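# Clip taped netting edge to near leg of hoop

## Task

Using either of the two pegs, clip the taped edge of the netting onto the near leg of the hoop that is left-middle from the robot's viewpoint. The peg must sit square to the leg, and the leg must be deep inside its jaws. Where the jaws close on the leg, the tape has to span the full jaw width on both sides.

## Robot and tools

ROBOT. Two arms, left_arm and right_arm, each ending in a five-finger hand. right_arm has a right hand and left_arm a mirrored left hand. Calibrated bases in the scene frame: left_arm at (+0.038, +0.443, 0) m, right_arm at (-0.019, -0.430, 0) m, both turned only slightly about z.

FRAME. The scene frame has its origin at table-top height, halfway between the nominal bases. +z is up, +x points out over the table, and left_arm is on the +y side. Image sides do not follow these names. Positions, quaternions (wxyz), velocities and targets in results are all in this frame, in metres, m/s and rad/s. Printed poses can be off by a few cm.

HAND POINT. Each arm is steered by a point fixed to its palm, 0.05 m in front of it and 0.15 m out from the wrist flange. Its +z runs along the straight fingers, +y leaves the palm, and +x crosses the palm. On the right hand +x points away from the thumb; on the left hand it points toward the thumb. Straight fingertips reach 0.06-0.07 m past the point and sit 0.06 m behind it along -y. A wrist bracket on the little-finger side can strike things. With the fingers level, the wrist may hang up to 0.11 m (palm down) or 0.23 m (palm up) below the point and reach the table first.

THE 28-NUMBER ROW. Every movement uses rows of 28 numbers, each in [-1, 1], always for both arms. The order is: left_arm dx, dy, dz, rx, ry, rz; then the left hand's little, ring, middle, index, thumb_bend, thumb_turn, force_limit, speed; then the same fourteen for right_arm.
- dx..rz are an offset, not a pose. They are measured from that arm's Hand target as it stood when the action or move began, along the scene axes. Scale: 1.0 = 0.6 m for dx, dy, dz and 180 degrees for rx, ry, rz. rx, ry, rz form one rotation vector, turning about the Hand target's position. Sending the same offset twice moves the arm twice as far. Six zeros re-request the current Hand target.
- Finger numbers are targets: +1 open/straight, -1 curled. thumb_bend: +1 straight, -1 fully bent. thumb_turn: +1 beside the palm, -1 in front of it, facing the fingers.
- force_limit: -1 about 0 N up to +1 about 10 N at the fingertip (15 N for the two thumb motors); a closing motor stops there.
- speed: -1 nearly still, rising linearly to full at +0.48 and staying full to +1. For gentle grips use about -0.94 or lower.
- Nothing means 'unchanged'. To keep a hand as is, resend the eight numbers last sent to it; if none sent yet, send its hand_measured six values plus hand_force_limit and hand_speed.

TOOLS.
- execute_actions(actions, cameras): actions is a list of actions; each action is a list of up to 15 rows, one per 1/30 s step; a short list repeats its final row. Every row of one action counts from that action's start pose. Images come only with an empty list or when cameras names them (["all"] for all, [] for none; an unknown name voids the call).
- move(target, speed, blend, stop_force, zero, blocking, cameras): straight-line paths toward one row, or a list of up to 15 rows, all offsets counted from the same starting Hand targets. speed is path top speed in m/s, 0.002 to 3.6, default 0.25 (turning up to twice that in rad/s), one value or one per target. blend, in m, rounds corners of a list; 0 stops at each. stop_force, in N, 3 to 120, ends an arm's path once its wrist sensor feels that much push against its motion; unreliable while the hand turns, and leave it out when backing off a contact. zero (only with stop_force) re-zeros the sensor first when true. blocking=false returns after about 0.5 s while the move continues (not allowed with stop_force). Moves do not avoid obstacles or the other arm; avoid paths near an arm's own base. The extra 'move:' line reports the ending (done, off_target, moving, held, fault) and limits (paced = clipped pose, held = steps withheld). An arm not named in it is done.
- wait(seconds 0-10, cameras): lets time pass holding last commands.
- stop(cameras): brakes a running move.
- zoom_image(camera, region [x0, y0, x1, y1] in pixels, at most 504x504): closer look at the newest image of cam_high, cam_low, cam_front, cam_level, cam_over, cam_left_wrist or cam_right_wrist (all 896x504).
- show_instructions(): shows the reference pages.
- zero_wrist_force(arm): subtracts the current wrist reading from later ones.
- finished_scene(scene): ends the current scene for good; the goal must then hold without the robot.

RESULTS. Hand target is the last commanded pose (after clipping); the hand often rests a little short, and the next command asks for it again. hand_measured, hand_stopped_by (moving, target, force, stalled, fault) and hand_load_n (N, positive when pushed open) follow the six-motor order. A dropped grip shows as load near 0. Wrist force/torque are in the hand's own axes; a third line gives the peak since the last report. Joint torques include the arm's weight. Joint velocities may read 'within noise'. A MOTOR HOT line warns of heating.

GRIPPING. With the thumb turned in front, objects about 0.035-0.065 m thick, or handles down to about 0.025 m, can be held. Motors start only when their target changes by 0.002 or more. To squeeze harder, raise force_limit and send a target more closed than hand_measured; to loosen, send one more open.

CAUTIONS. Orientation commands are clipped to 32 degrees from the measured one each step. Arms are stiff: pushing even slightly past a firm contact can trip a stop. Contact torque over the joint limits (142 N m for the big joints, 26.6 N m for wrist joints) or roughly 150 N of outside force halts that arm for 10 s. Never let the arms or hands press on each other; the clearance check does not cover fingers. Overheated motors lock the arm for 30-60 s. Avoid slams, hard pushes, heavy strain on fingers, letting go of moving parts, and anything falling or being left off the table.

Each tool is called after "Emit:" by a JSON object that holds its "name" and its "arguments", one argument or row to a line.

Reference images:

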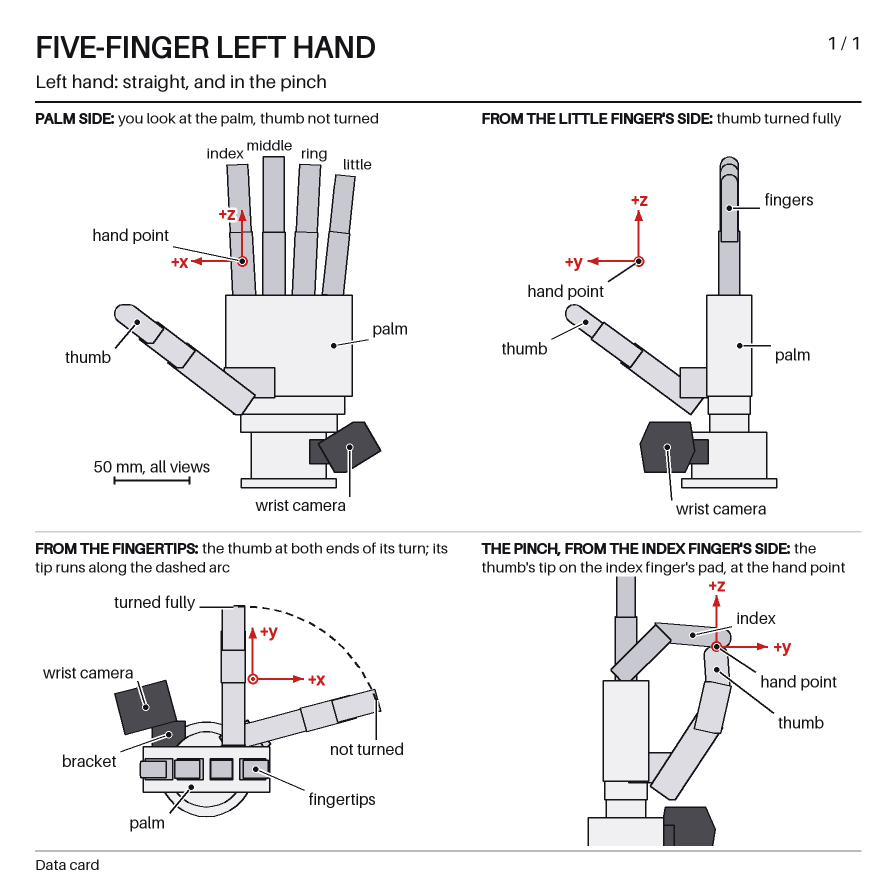

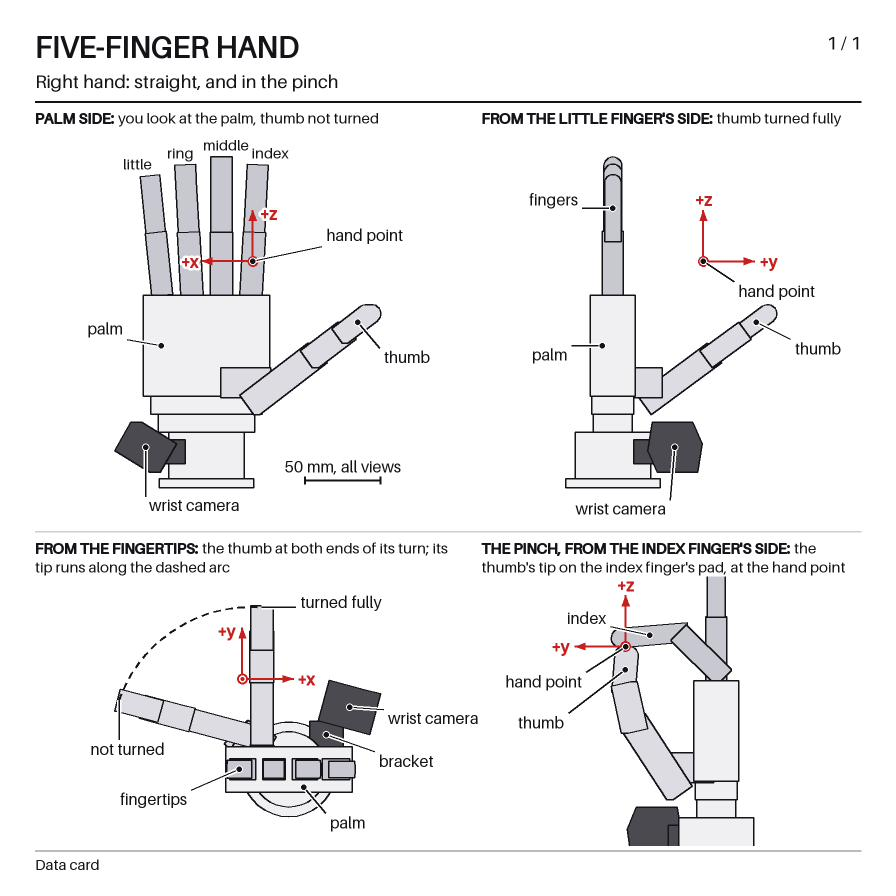

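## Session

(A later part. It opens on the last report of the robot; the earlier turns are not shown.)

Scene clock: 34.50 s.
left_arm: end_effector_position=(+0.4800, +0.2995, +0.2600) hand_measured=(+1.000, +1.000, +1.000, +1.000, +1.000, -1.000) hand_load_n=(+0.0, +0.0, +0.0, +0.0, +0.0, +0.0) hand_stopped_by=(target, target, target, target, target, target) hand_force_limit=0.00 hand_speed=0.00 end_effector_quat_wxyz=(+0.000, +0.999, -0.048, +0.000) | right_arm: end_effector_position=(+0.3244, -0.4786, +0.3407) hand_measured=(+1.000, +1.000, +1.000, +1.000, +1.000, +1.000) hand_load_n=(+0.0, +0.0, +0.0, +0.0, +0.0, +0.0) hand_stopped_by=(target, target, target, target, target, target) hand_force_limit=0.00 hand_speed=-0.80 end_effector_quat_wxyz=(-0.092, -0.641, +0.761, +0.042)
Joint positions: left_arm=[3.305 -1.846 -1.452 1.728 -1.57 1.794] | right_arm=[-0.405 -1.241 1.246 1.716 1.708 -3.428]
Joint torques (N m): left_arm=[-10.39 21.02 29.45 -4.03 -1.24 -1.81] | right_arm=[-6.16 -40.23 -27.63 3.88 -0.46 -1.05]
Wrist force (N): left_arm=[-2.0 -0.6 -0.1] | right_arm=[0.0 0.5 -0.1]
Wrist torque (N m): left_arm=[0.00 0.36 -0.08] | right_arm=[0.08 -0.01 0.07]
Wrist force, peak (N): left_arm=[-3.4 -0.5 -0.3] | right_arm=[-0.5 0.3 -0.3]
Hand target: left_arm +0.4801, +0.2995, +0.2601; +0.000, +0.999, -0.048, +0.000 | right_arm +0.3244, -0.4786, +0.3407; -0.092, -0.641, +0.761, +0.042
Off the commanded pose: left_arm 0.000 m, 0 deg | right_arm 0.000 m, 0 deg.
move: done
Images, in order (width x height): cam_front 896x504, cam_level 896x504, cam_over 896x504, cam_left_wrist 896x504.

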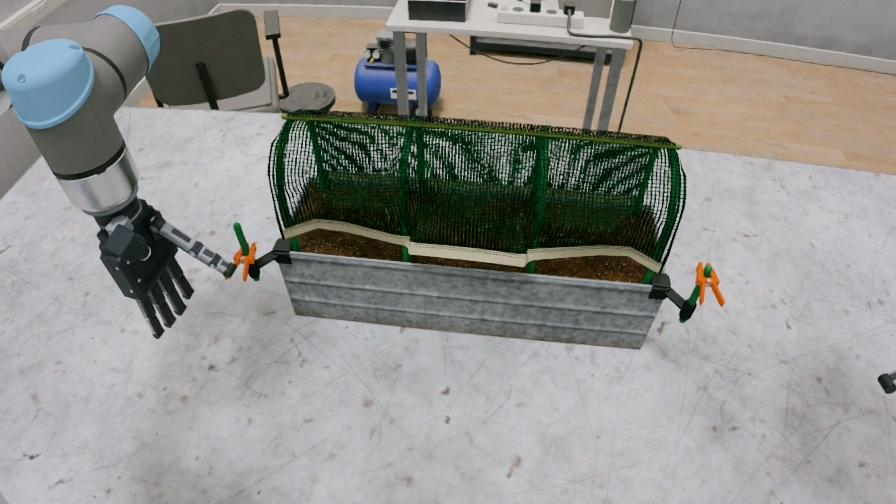

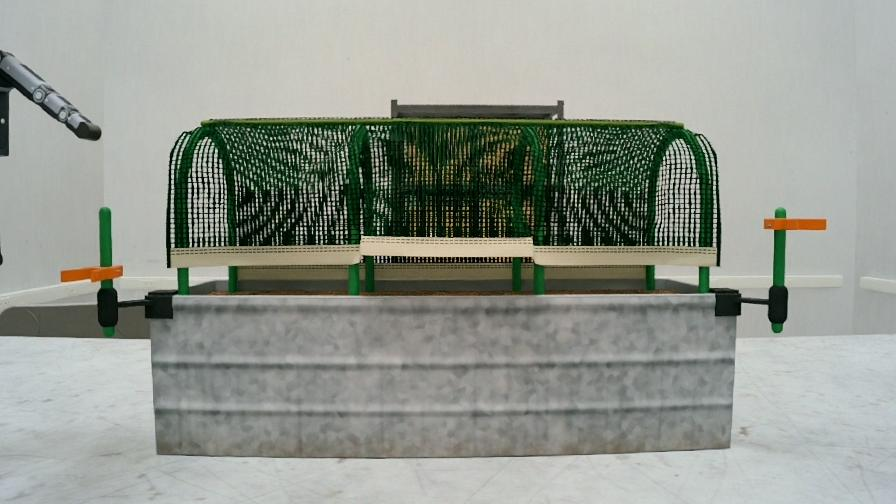

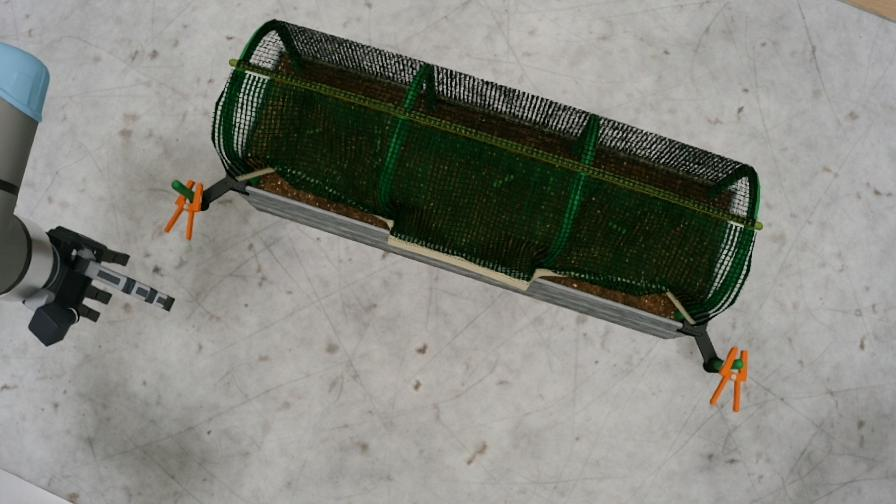

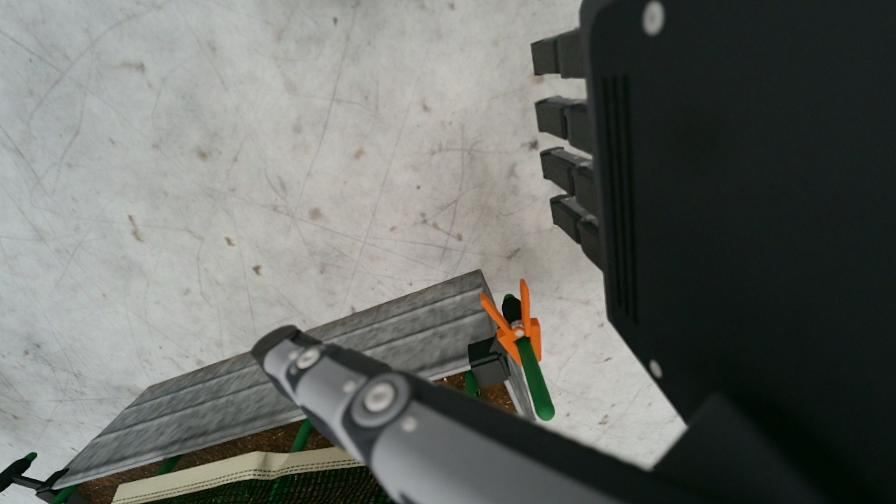

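Emit:
{"name": "move", "arguments": {
  "target": [0.0,0,-0.1333,0,0,0,1,1,1,1,1,-1,0,0,0,0,0,0,0,0,1,1,1,1,1,1,0,-0.8],
  "cameras": ["cam_front","cam_level","cam_over","cam_left_wrist"]
}}

Scene clock: 37.10 s.
left_arm: end_effector_position=(+0.4801, +0.2994, +0.1802) hand_measured=(+1.000, +1.000, +1.000, +1.000, +1.000, -1.000) hand_load_n=(+0.0, +0.0, +0.0, +0.0, -0.5, +0.0) hand_stopped_by=(target, target, target, target, target, target) hand_force_limit=0.00 hand_speed=0.00 end_effector_quat_wxyz=(+0.000, +0.999, -0.048, +0.000) | right_arm: end_effector_position=(+0.3244, -0.4786, +0.3407) hand_measured=(+1.000, +1.000, +1.000, +1.000, +1.000, +1.000) hand_load_n=(+0.0, +0.0, +0.0, +0.0, +0.0, +0.0) hand_stopped_by=(target, target, target, target, target, target) hand_force_limit=0.00 hand_speed=-0.80 end_effector_quat_wxyz=(-0.092, -0.641, +0.761, +0.042)
Joint positions: left_arm=[3.305 -1.894 -1.6 1.923 -1.57 1.794] | right_arm=[-0.405 -1.241 1.246 1.716 1.708 -3.428]
Joint torques (N m): left_arm=[9.69 22.96 4.48 -0.76 1.71 -1.7] | right_arm=[-5.98 -40.06 -28.01 3.95 -0.36 -1.06]
Wrist force (N): left_arm=[-2.4 -0.4 0.1] | right_arm=[0.0 0.0 -0.3]
Wrist torque (N m): left_arm=[-0.01 0.41 -0.07] | right_arm=[0.02 0.00 0.06]
Wrist force, peak (N): left_arm=[-2.6 -0.5 -0.2] | right_arm=[-0.4 0.4 -0.1]
Hand target: left_arm +0.4801, +0.2995, +0.1801; +0.000, +0.999, -0.048, +0.000 | right_arm +0.3244, -0.4786, +0.3407; -0.092, -0.641, +0.761, +0.042
Off the commanded pose: left_arm 0.000 m, 0 deg | right_arm 0.000 m, 0 deg.
move: done
Images, in order (width x height): cam_front 896x504, cam_level 896x504, cam_over 896x504, cam_left_wrist 896x504.

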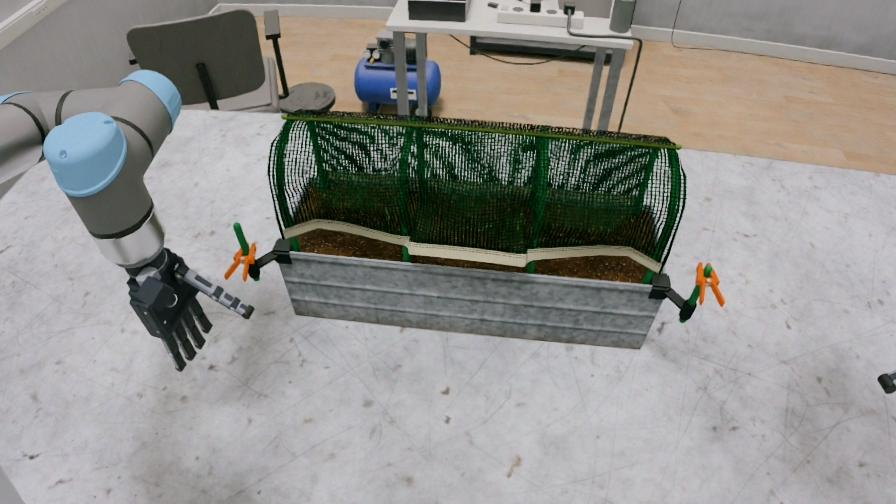

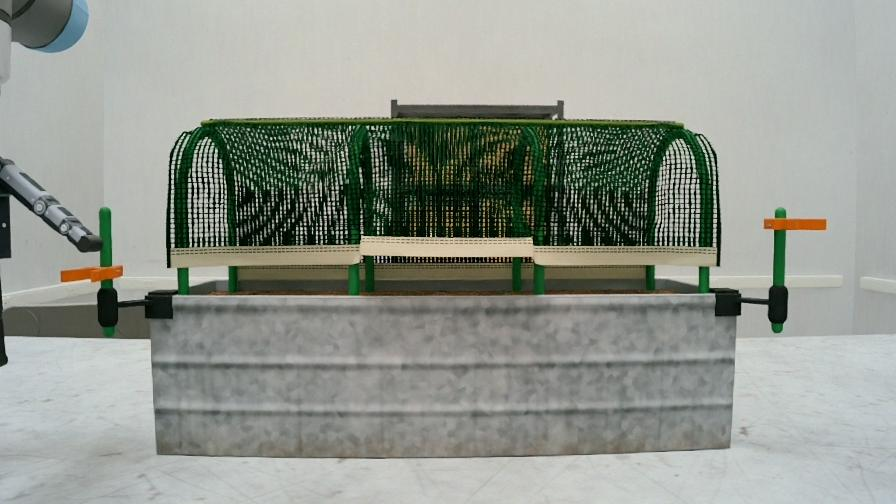

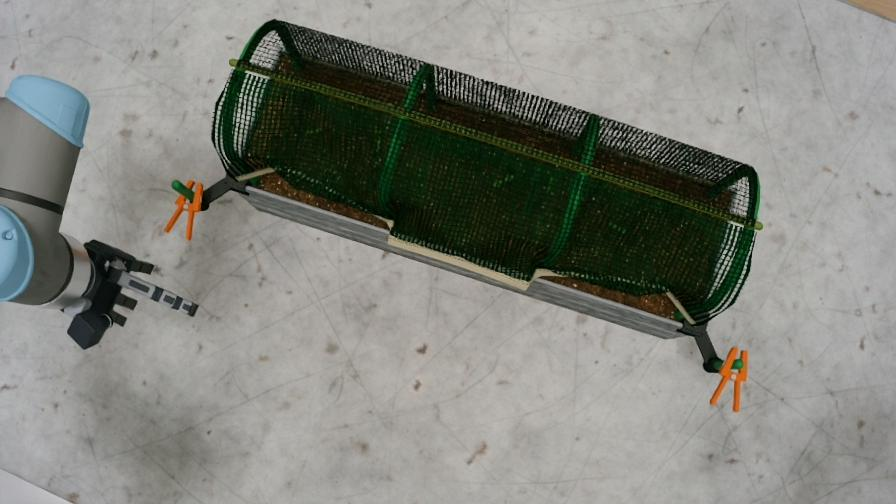

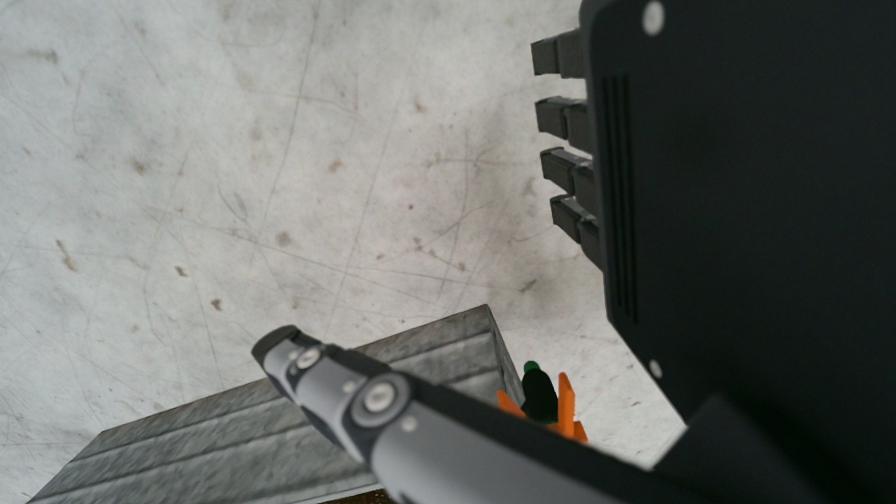

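Emit:
{"name": "move", "arguments": {
  "target": [0.0833,0,0,0,0,0,1,1,1,1,1,-1,0,0,0,0,0,0,0,0,1,1,1,1,1,1,0,-0.8],
  "cameras": ["cam_front","cam_level","cam_over","cam_left_wrist"],
  "speed": 0.1
}}

Emit:
{"name": "zoom_image", "arguments": {
  "camera": "cam_over",
  "region": [60, 140, 300, 340]
}}

Emit:
{"name": "zoom_image", "arguments": {
  "camera": "cam_left_wrist",
  "region": [400, 180, 704, 484]
}}

Emit:
{"name": "zoom_image", "arguments": {
  "camera": "cam_front",
  "region": [100, 180, 340, 380]
}}

Emit:
{"name": "zoom_image", "arguments": {
  "camera": "cam_level",
  "region": [0, 130, 240, 390]
}}

Scene clock: 39.50 s.
left_arm: end_effector_position=(+0.5300, +0.2995, +0.1801) hand_measured=(+1.000, +1.000, +1.000, +1.000, +1.000, -1.000) hand_load_n=(+0.0, +0.0, +0.0, +0.0, +0.0, +0.0) hand_stopped_by=(target, target, target, target, target, target) hand_force_limit=0.00 hand_speed=0.00 end_effector_quat_wxyz=(+0.000, +0.999, -0.048, +0.000) | right_arm: end_effector_position=(+0.3244, -0.4786, +0.3407) hand_measured=(+1.000, +1.000, +1.000, +1.000, +1.000, +1.000) hand_load_n=(+0.0, +0.0, +0.0, +0.0, +0.0, +0.0) hand_stopped_by=(target, target, target, target, target, target) hand_force_limit=0.00 hand_speed=-0.80 end_effector_quat_wxyz=(-0.092, -0.641, +0.761, +0.042)
Joint positions: left_arm=[3.291 -2.008 -1.436 1.875 -1.57 1.78] | right_arm=[-0.405 -1.241 1.246 1.716 1.708 -3.428]
Joint torques (N m): left_arm=[-11.06 27.61 29.88 -4.4 -1.33 -1.59] | right_arm=[-6.2 -39.73 -27.46 3.99 -0.31 -1]
Wrist force (N): left_arm=[-2.3 -0.3 0.0] | right_arm=[0.0 -0.2 0.0]
Wrist torque (N m): left_arm=[0.01 0.42 -0.08] | right_arm=[-0.04 -0.01 0.05]
Wrist force, peak (N): left_arm=[-3.0 -0.4 -0.1] | right_arm=[-0.1 0.3 -0.5]
Hand target: left_arm +0.5301, +0.2995, +0.1801; +0.000, +0.999, -0.048, +0.000 | right_arm +0.3244, -0.4786, +0.3407; -0.092, -0.641, +0.761, +0.042
Off the commanded pose: left_arm 0.000 m, 0 deg | right_arm 0.000 m, 0 deg.
move: done
Images, in order (width x height): cam_front 896x504, cam_level 896x504, cam_over 896x504, cam_left_wrist 896x504.

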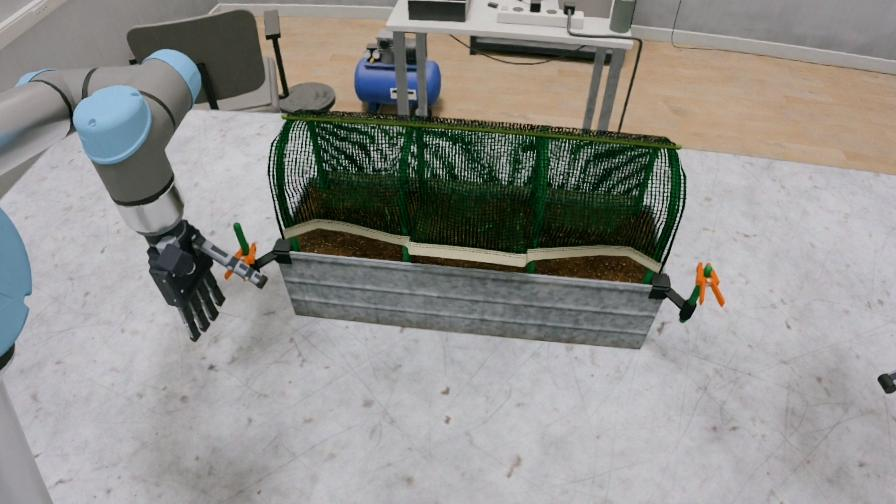

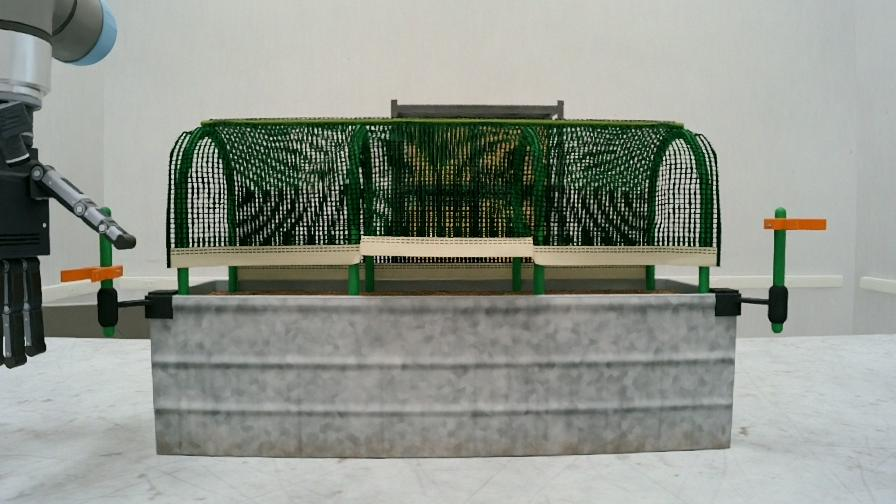

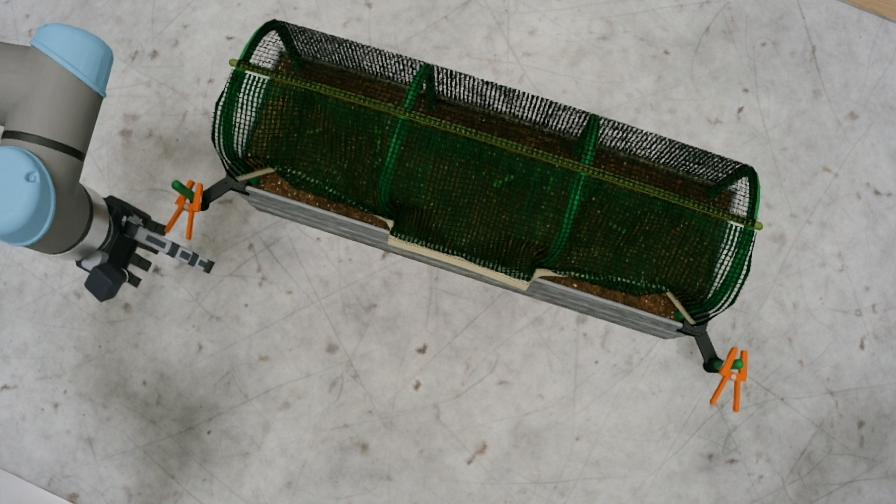

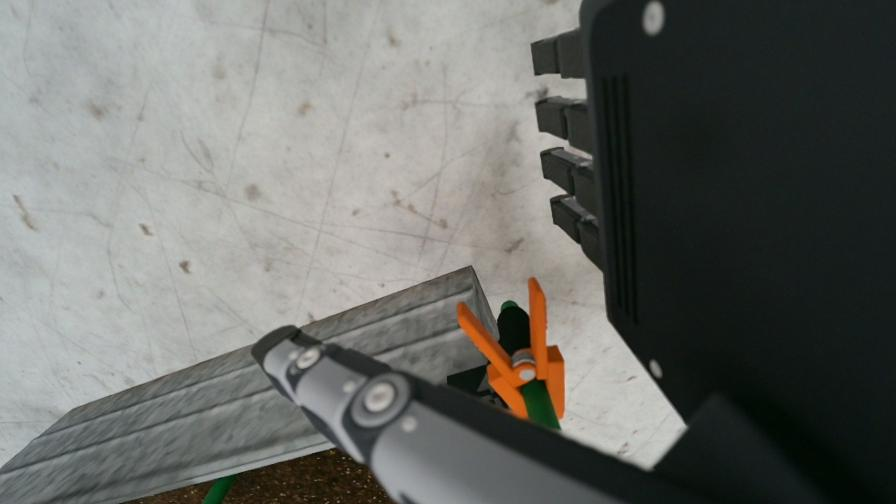

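Scaled by 2.100 from the camera's 896x504 image, which has a finer 1280x720 frame.

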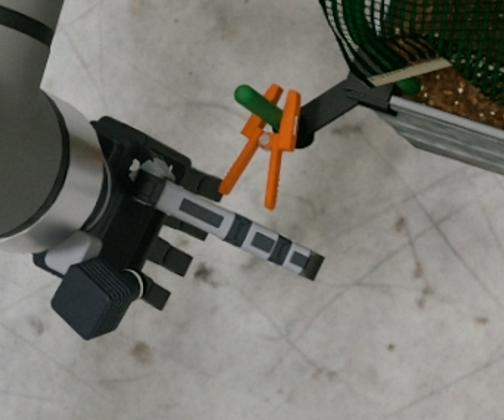

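Scaled by 1.658 from the camera's 896x504 image, which has a finer 1280x720 frame.

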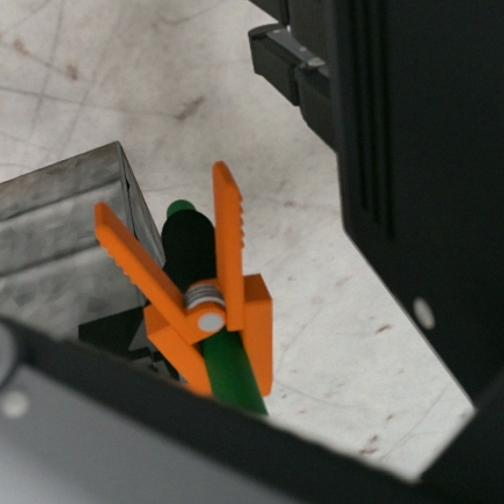

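Scaled by 2.100 from the camera's 896x504 image, which has a finer 1280x720 frame.

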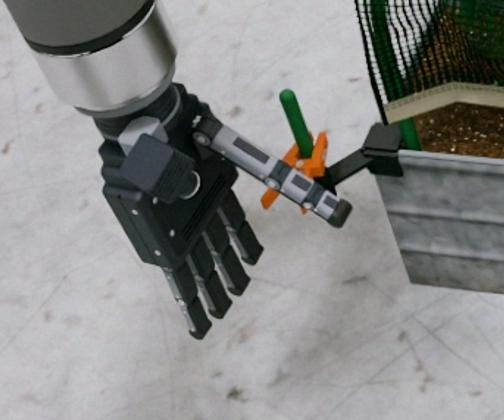

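Scaled by 1.938 from the camera's 896x504 image, which has a finer 1280x720 frame.

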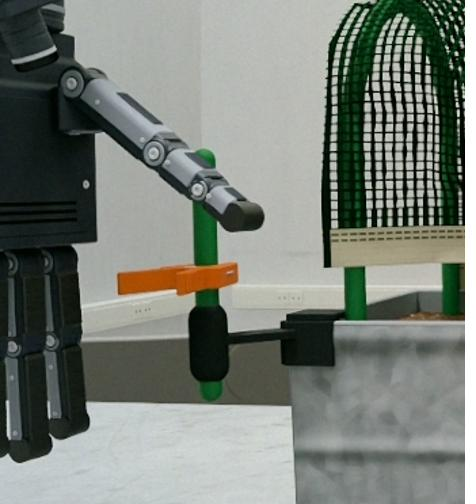

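Emit:
{"name": "move", "arguments": {
  "target": [0.0367,-0.025,-0.01,0,0,0,1,1,1,1,1,-1,0,0,0,0,0,0,0,0,1,1,1,1,1,1,0,-0.8],
  "cameras": ["cam_front","cam_level","cam_over","cam_left_wrist"],
  "speed": 0.06
}}

Emit:
{"name": "zoom_image", "arguments": {
  "camera": "cam_over",
  "region": [60, 140, 300, 340]
}}

Emit:
{"name": "zoom_image", "arguments": {
  "camera": "cam_left_wrist",
  "region": [400, 180, 704, 484]
}}

Emit:
{"name": "zoom_image", "arguments": {
  "camera": "cam_level",
  "region": [0, 130, 240, 390]
}}

Scene clock: 42.07 s.
left_arm: end_effector_position=(+0.5520, +0.2845, +0.1741) hand_measured=(+1.000, +1.000, +1.000, +1.000, +1.000, -1.000) hand_load_n=(+0.0, +0.0, +0.0, +0.0, +0.0, +0.0) hand_stopped_by=(target, target, target, target, target, target) hand_force_limit=0.00 hand_speed=0.00 end_effector_quat_wxyz=(+0.000, +0.999, -0.048, +0.000) | right_arm: end_effector_position=(+0.3244, -0.4786, +0.3407) hand_measured=(+1.000, +1.000, +1.000, +1.000, +1.000, +1.000) hand_load_n=(+0.0, +0.0, +0.0, +0.0, +0.0, +0.0) hand_stopped_by=(target, target, target, target, target, target) hand_force_limit=0.00 hand_speed=-0.80 end_effector_quat_wxyz=(-0.092, -0.641, +0.761, +0.042)
Joint positions: left_arm=[3.255 -2.071 -1.359 1.859 -1.57 1.744] | right_arm=[-0.405 -1.241 1.246 1.716 1.708 -3.428]
Joint torques (N m): left_arm=[-11.69 29.75 29.08 -4.32 -1.26 -2] | right_arm=[-6.1 -39.53 -27.96 3.91 -0.32 -1.1]
Wrist force (N): left_arm=[-2.2 -0.5 -0.4] | right_arm=[-0.1 0.4 -0.3]
Wrist torque (N m): left_arm=[-0.02 0.37 -0.04] | right_arm=[0.08 0.01 0.06]
Wrist force, peak (N): left_arm=[-2.7 -0.5 -0.2] | right_arm=[-0.2 0.3 -0.4]
Hand target: left_arm +0.5521, +0.2845, +0.1741; +0.000, +0.999, -0.048, +0.000 | right_arm +0.3244, -0.4786, +0.3407; -0.092, -0.641, +0.761, +0.042
Off the commanded pose: left_arm 0.000 m, 0 deg | right_arm 0.000 m, 0 deg.
move: done
Images, in order (width x height): cam_front 896x504, cam_level 896x504, cam_over 896x504, cam_left_wrist 896x504.

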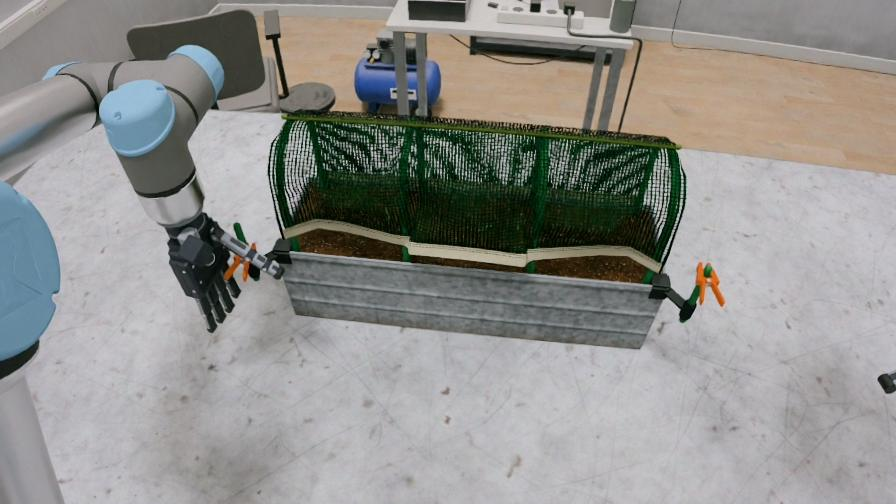

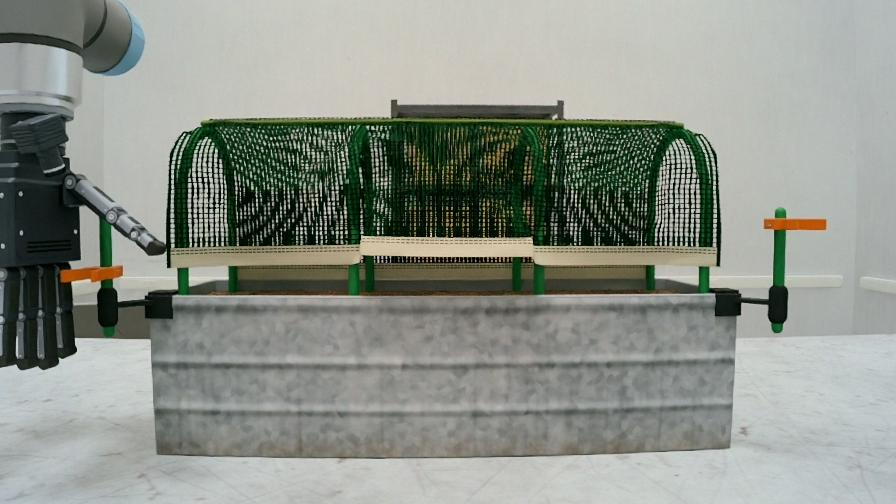

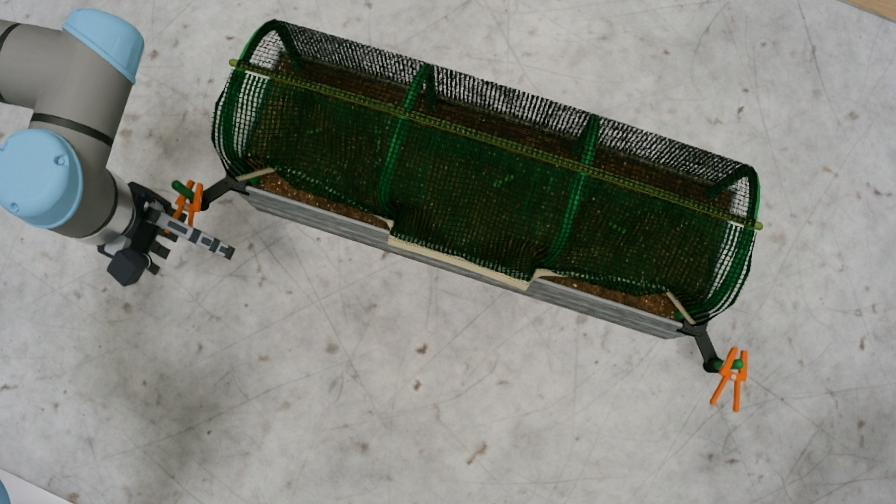

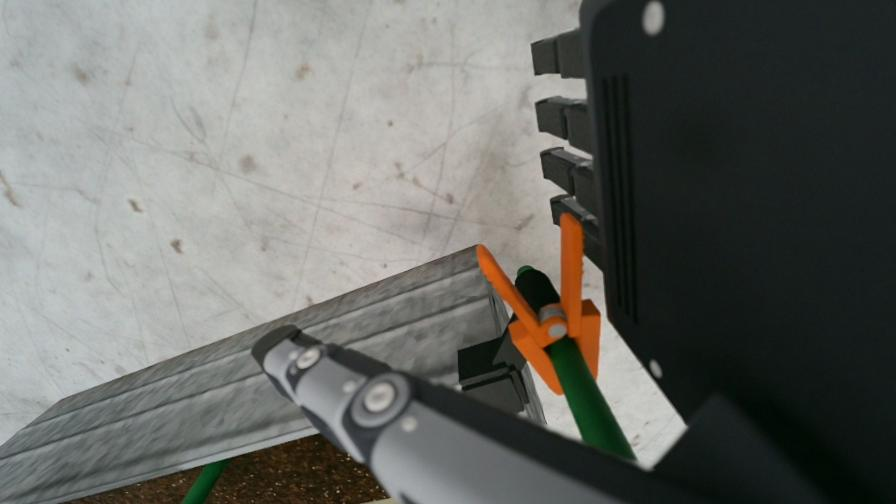

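Scaled by 2.100 from the camera's 896x504 image, which has a finer 1280x720 frame.

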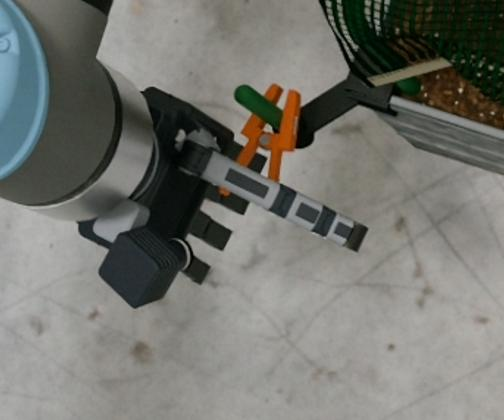

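Scaled by 1.658 from the camera's 896x504 image, which has a finer 1280x720 frame.

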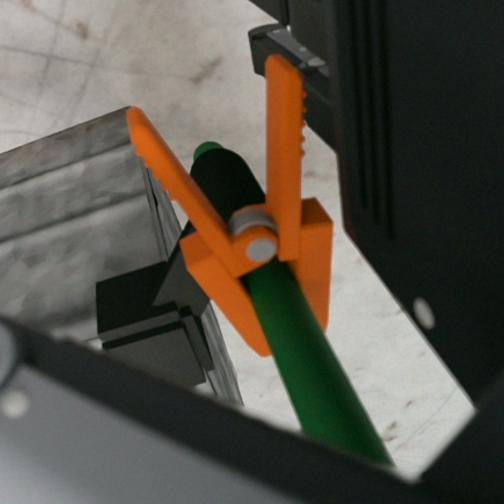

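Scaled by 1.938 from the camera's 896x504 image, which has a finer 1280x720 frame.

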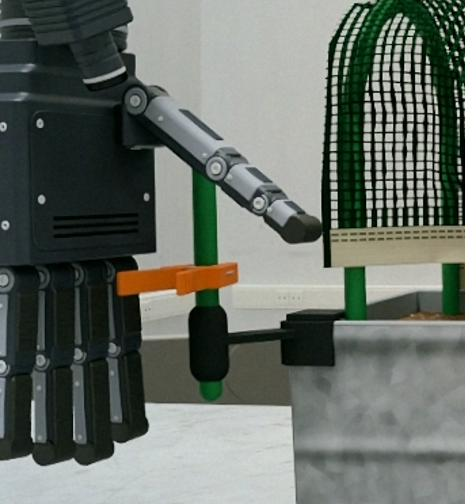

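Emit:
{"name": "move", "arguments": {
  "target": [-0.0067,-0.0083,0.0067,0,0,0,1,1,1,1,1,-1,0,0,0,0,0,0,0,0,1,1,1,1,1,1,0,-0.8],
  "cameras": ["cam_level","cam_over","cam_left_wrist"],
  "speed": 0.05
}}

Emit:
{"name": "zoom_image", "arguments": {
  "camera": "cam_left_wrist",
  "region": [400, 180, 704, 484]
}}

Emit:
{"name": "zoom_image", "arguments": {
  "camera": "cam_level",
  "region": [0, 130, 240, 390]
}}

Scene clock: 44.17 s.
left_arm: end_effector_position=(+0.5482, +0.2797, +0.1779) hand_measured=(+1.000, +1.000, +1.000, +1.000, +1.000, -1.000) hand_load_n=(+0.0, +0.0, +0.0, +0.0, +0.0, +0.0) hand_stopped_by=(target, target, target, target, target, target) hand_force_limit=0.00 hand_speed=0.00 end_effector_quat_wxyz=(+0.000, +0.999, -0.048, +0.000) | right_arm: end_effector_position=(+0.3244, -0.4786, +0.3407) hand_measured=(+1.000, +1.000, +1.000, +1.000, +1.000, +1.000) hand_load_n=(+0.0, +0.0, +0.0, +0.0, -0.5, +0.0) hand_stopped_by=(target, target, target, target, target, target) hand_force_limit=0.00 hand_speed=-0.80 end_effector_quat_wxyz=(-0.092, -0.641, +0.761, +0.042)
Joint positions: left_arm=[3.245 -2.061 -1.362 1.853 -1.57 1.734] | right_arm=[-0.405 -1.241 1.246 1.716 1.708 -3.428]
Joint torques (N m): left_arm=[-11.23 46.3 5.98 -4.19 -1.2 -1.87] | right_arm=[-5.82 -39.67 -27.79 3.92 -0.23 -1.12]
Wrist force (N): left_arm=[-2.4 -0.4 -0.2] | right_arm=[-0.1 0.2 -0.2]
Wrist torque (N m): left_arm=[-0.02 0.38 -0.04] | right_arm=[0.03 0.00 0.06]
Wrist force, peak (N): left_arm=[-2.5 -0.4 -0.3] | right_arm=[0.5 -0.3 -0.1]
Hand target: left_arm +0.5481, +0.2795, +0.1781; +0.000, +0.999, -0.048, +0.000 | right_arm +0.3244, -0.4786, +0.3407; -0.092, -0.641, +0.761, +0.042
Off the commanded pose: left_arm 0.000 m, 0 deg | right_arm 0.000 m, 0 deg.
move: done
Images, in order (width x height): cam_level 896x504, cam_over 896x504, cam_left_wrist 896x504.

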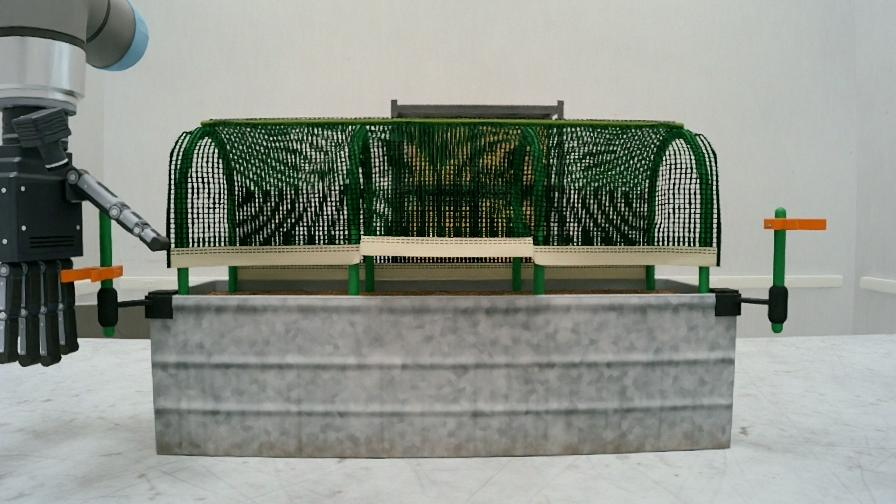

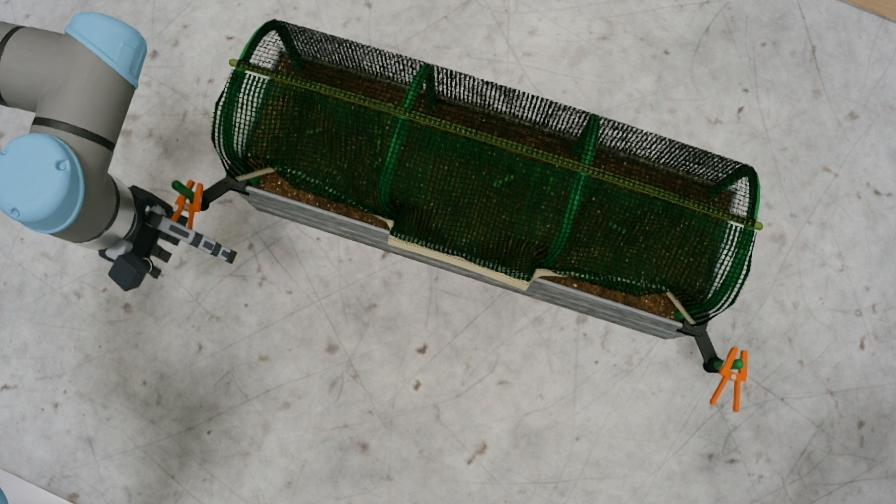

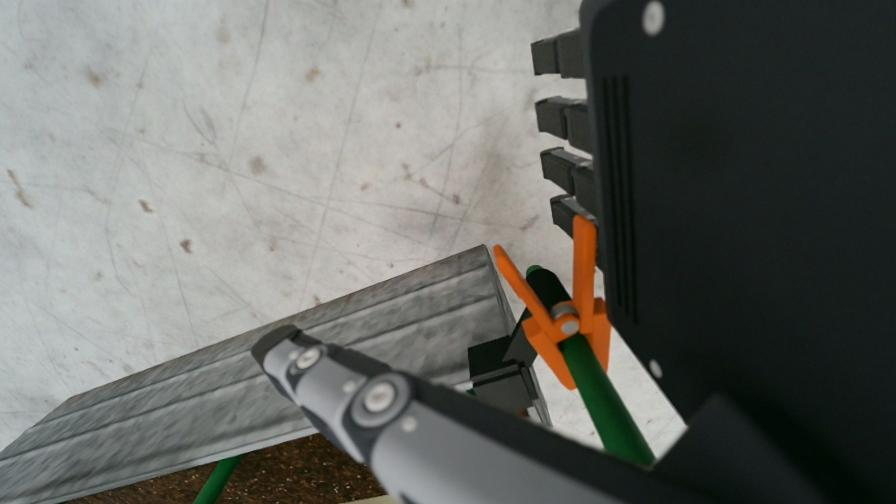

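Scaled by 1.658 from the camera's 896x504 image, which has a finer 1280x720 frame.

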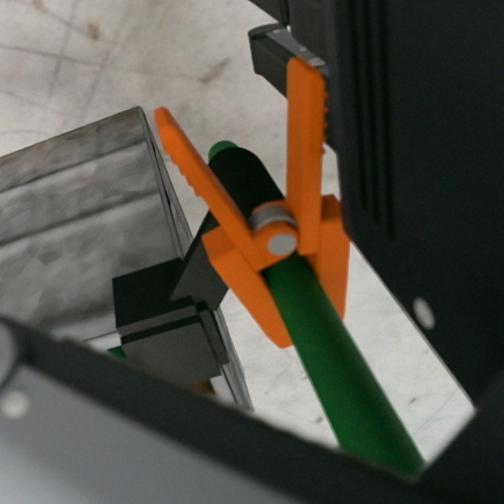

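Scaled by 1.938 from the camera's 896x504 image, which has a finer 1280x720 frame.

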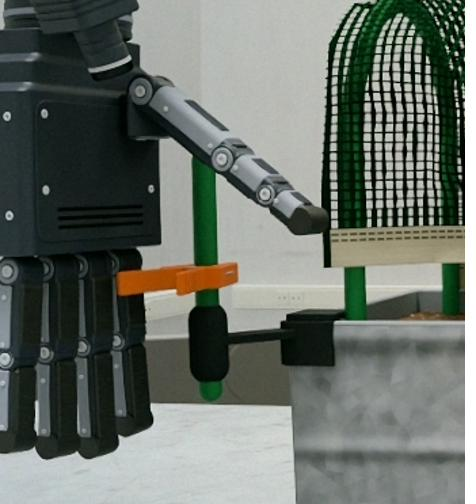

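Emit:
{"name": "move", "arguments": {
  "target": [-0.0067,-0.0033,0.00,0,0,0,1,1,1,1,1,-1,0,0,0,0,0,0,0,0,1,1,1,1,1,1,0,-0.8],
  "cameras": ["cam_level","cam_left_wrist"],
  "speed": 0.05
}}

Emit:
{"name": "zoom_image", "arguments": {
  "camera": "cam_left_wrist",
  "region": [470, 180, 670, 400]
}}

Emit:
{"name": "zoom_image", "arguments": {
  "camera": "cam_level",
  "region": [0, 200, 180, 390]
}}

Scene clock: 45.70 s.
left_arm: end_effector_position=(+0.5442, +0.2776, +0.1781) hand_measured=(+1.000, +1.000, +1.000, +1.000, +1.000, -1.000) hand_load_n=(+0.0, +0.5, +0.0, +0.0, +0.0, +0.0) hand_stopped_by=(target, target, target, target, target, target) hand_force_limit=0.00 hand_speed=0.00 end_effector_quat_wxyz=(+0.000, +0.999, -0.048, +0.000) | right_arm: end_effector_position=(+0.3244, -0.4786, +0.3407) hand_measured=(+1.000, +1.000, +1.000, +1.000, +1.000, +1.000) hand_load_n=(+0.0, +0.0, +0.0, +0.0, +0.0, +0.0) hand_stopped_by=(target, target, target, target, target, target) hand_force_limit=0.00 hand_speed=-0.80 end_effector_quat_wxyz=(-0.092, -0.641, +0.761, +0.042)
Joint positions: left_arm=[3.241 -2.053 -1.375 1.858 -1.57 1.731] | right_arm=[-0.405 -1.241 1.246 1.716 1.708 -3.428]
Joint torques (N m): left_arm=[-9.29 47.12 5.73 -0.66 -1.38 -1.71] | right_arm=[-5.95 -39.77 -27.44 3.92 -0.34 -1.12]
Wrist force (N): left_arm=[-2.2 -0.2 -0.2] | right_arm=[-0.1 0.0 -0.4]
Wrist torque (N m): left_arm=[0.01 0.35 -0.03] | right_arm=[0.02 0.00 0.05]
Wrist force, peak (N): left_arm=[-2.4 -0.4 -0.2] | right_arm=[-0.4 -0.1 -0.4]
Hand target: left_arm +0.5441, +0.2775, +0.1781; +0.000, +0.999, -0.048, +0.000 | right_arm +0.3244, -0.4786, +0.3407; -0.092, -0.641, +0.761, +0.042
Off the commanded pose: left_arm 0.000 m, 0 deg | right_arm 0.000 m, 0 deg.
move: done
Images, in order (width x height): cam_level 896x504, cam_left_wrist 896x504.

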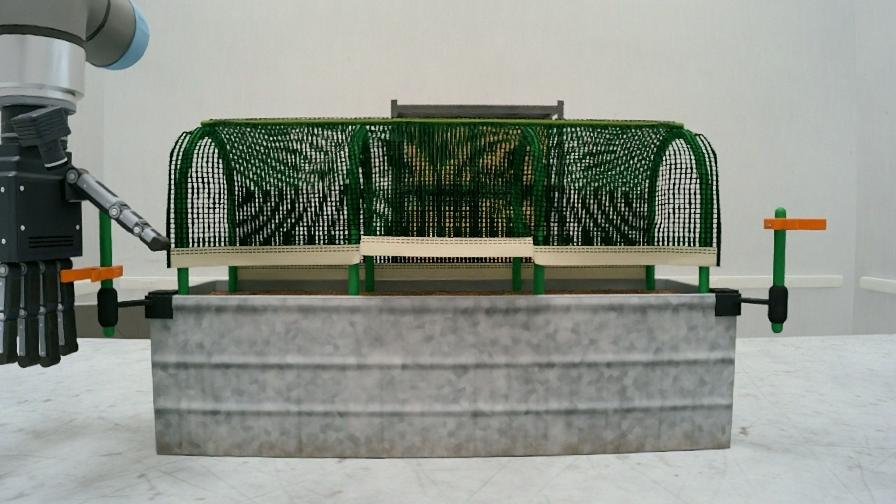

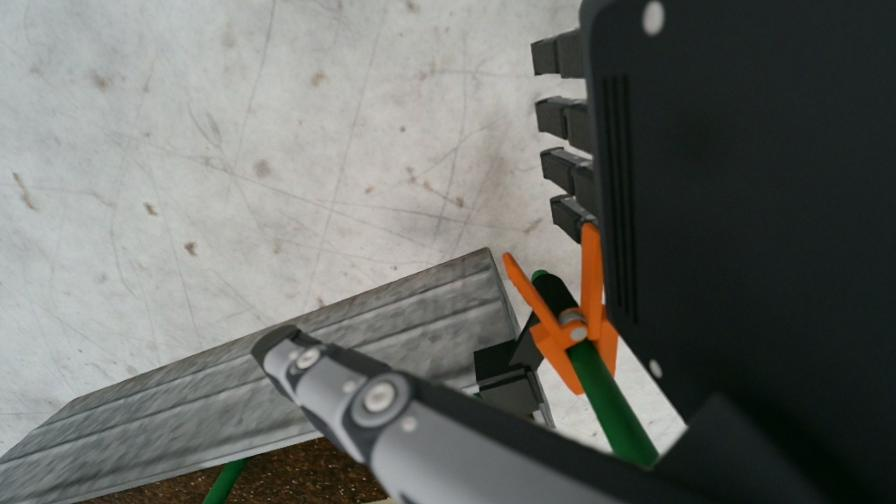

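Scaled by 2.291 from the camera's 896x504 image, which has a finer 1280x720 frame.

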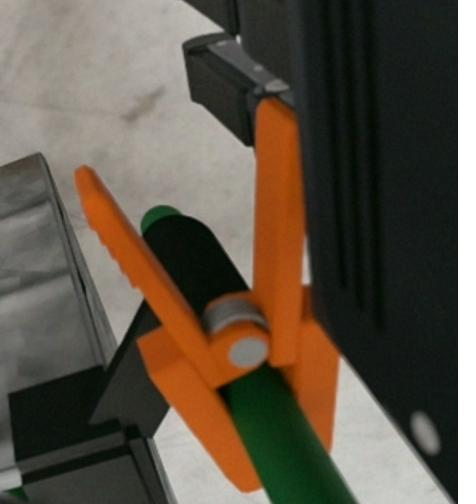

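Scaled by 2.653 from the camera's 896x504 image, which has a finer 1280x720 frame.

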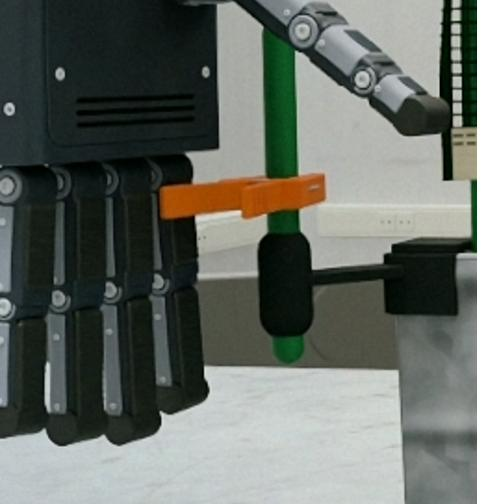

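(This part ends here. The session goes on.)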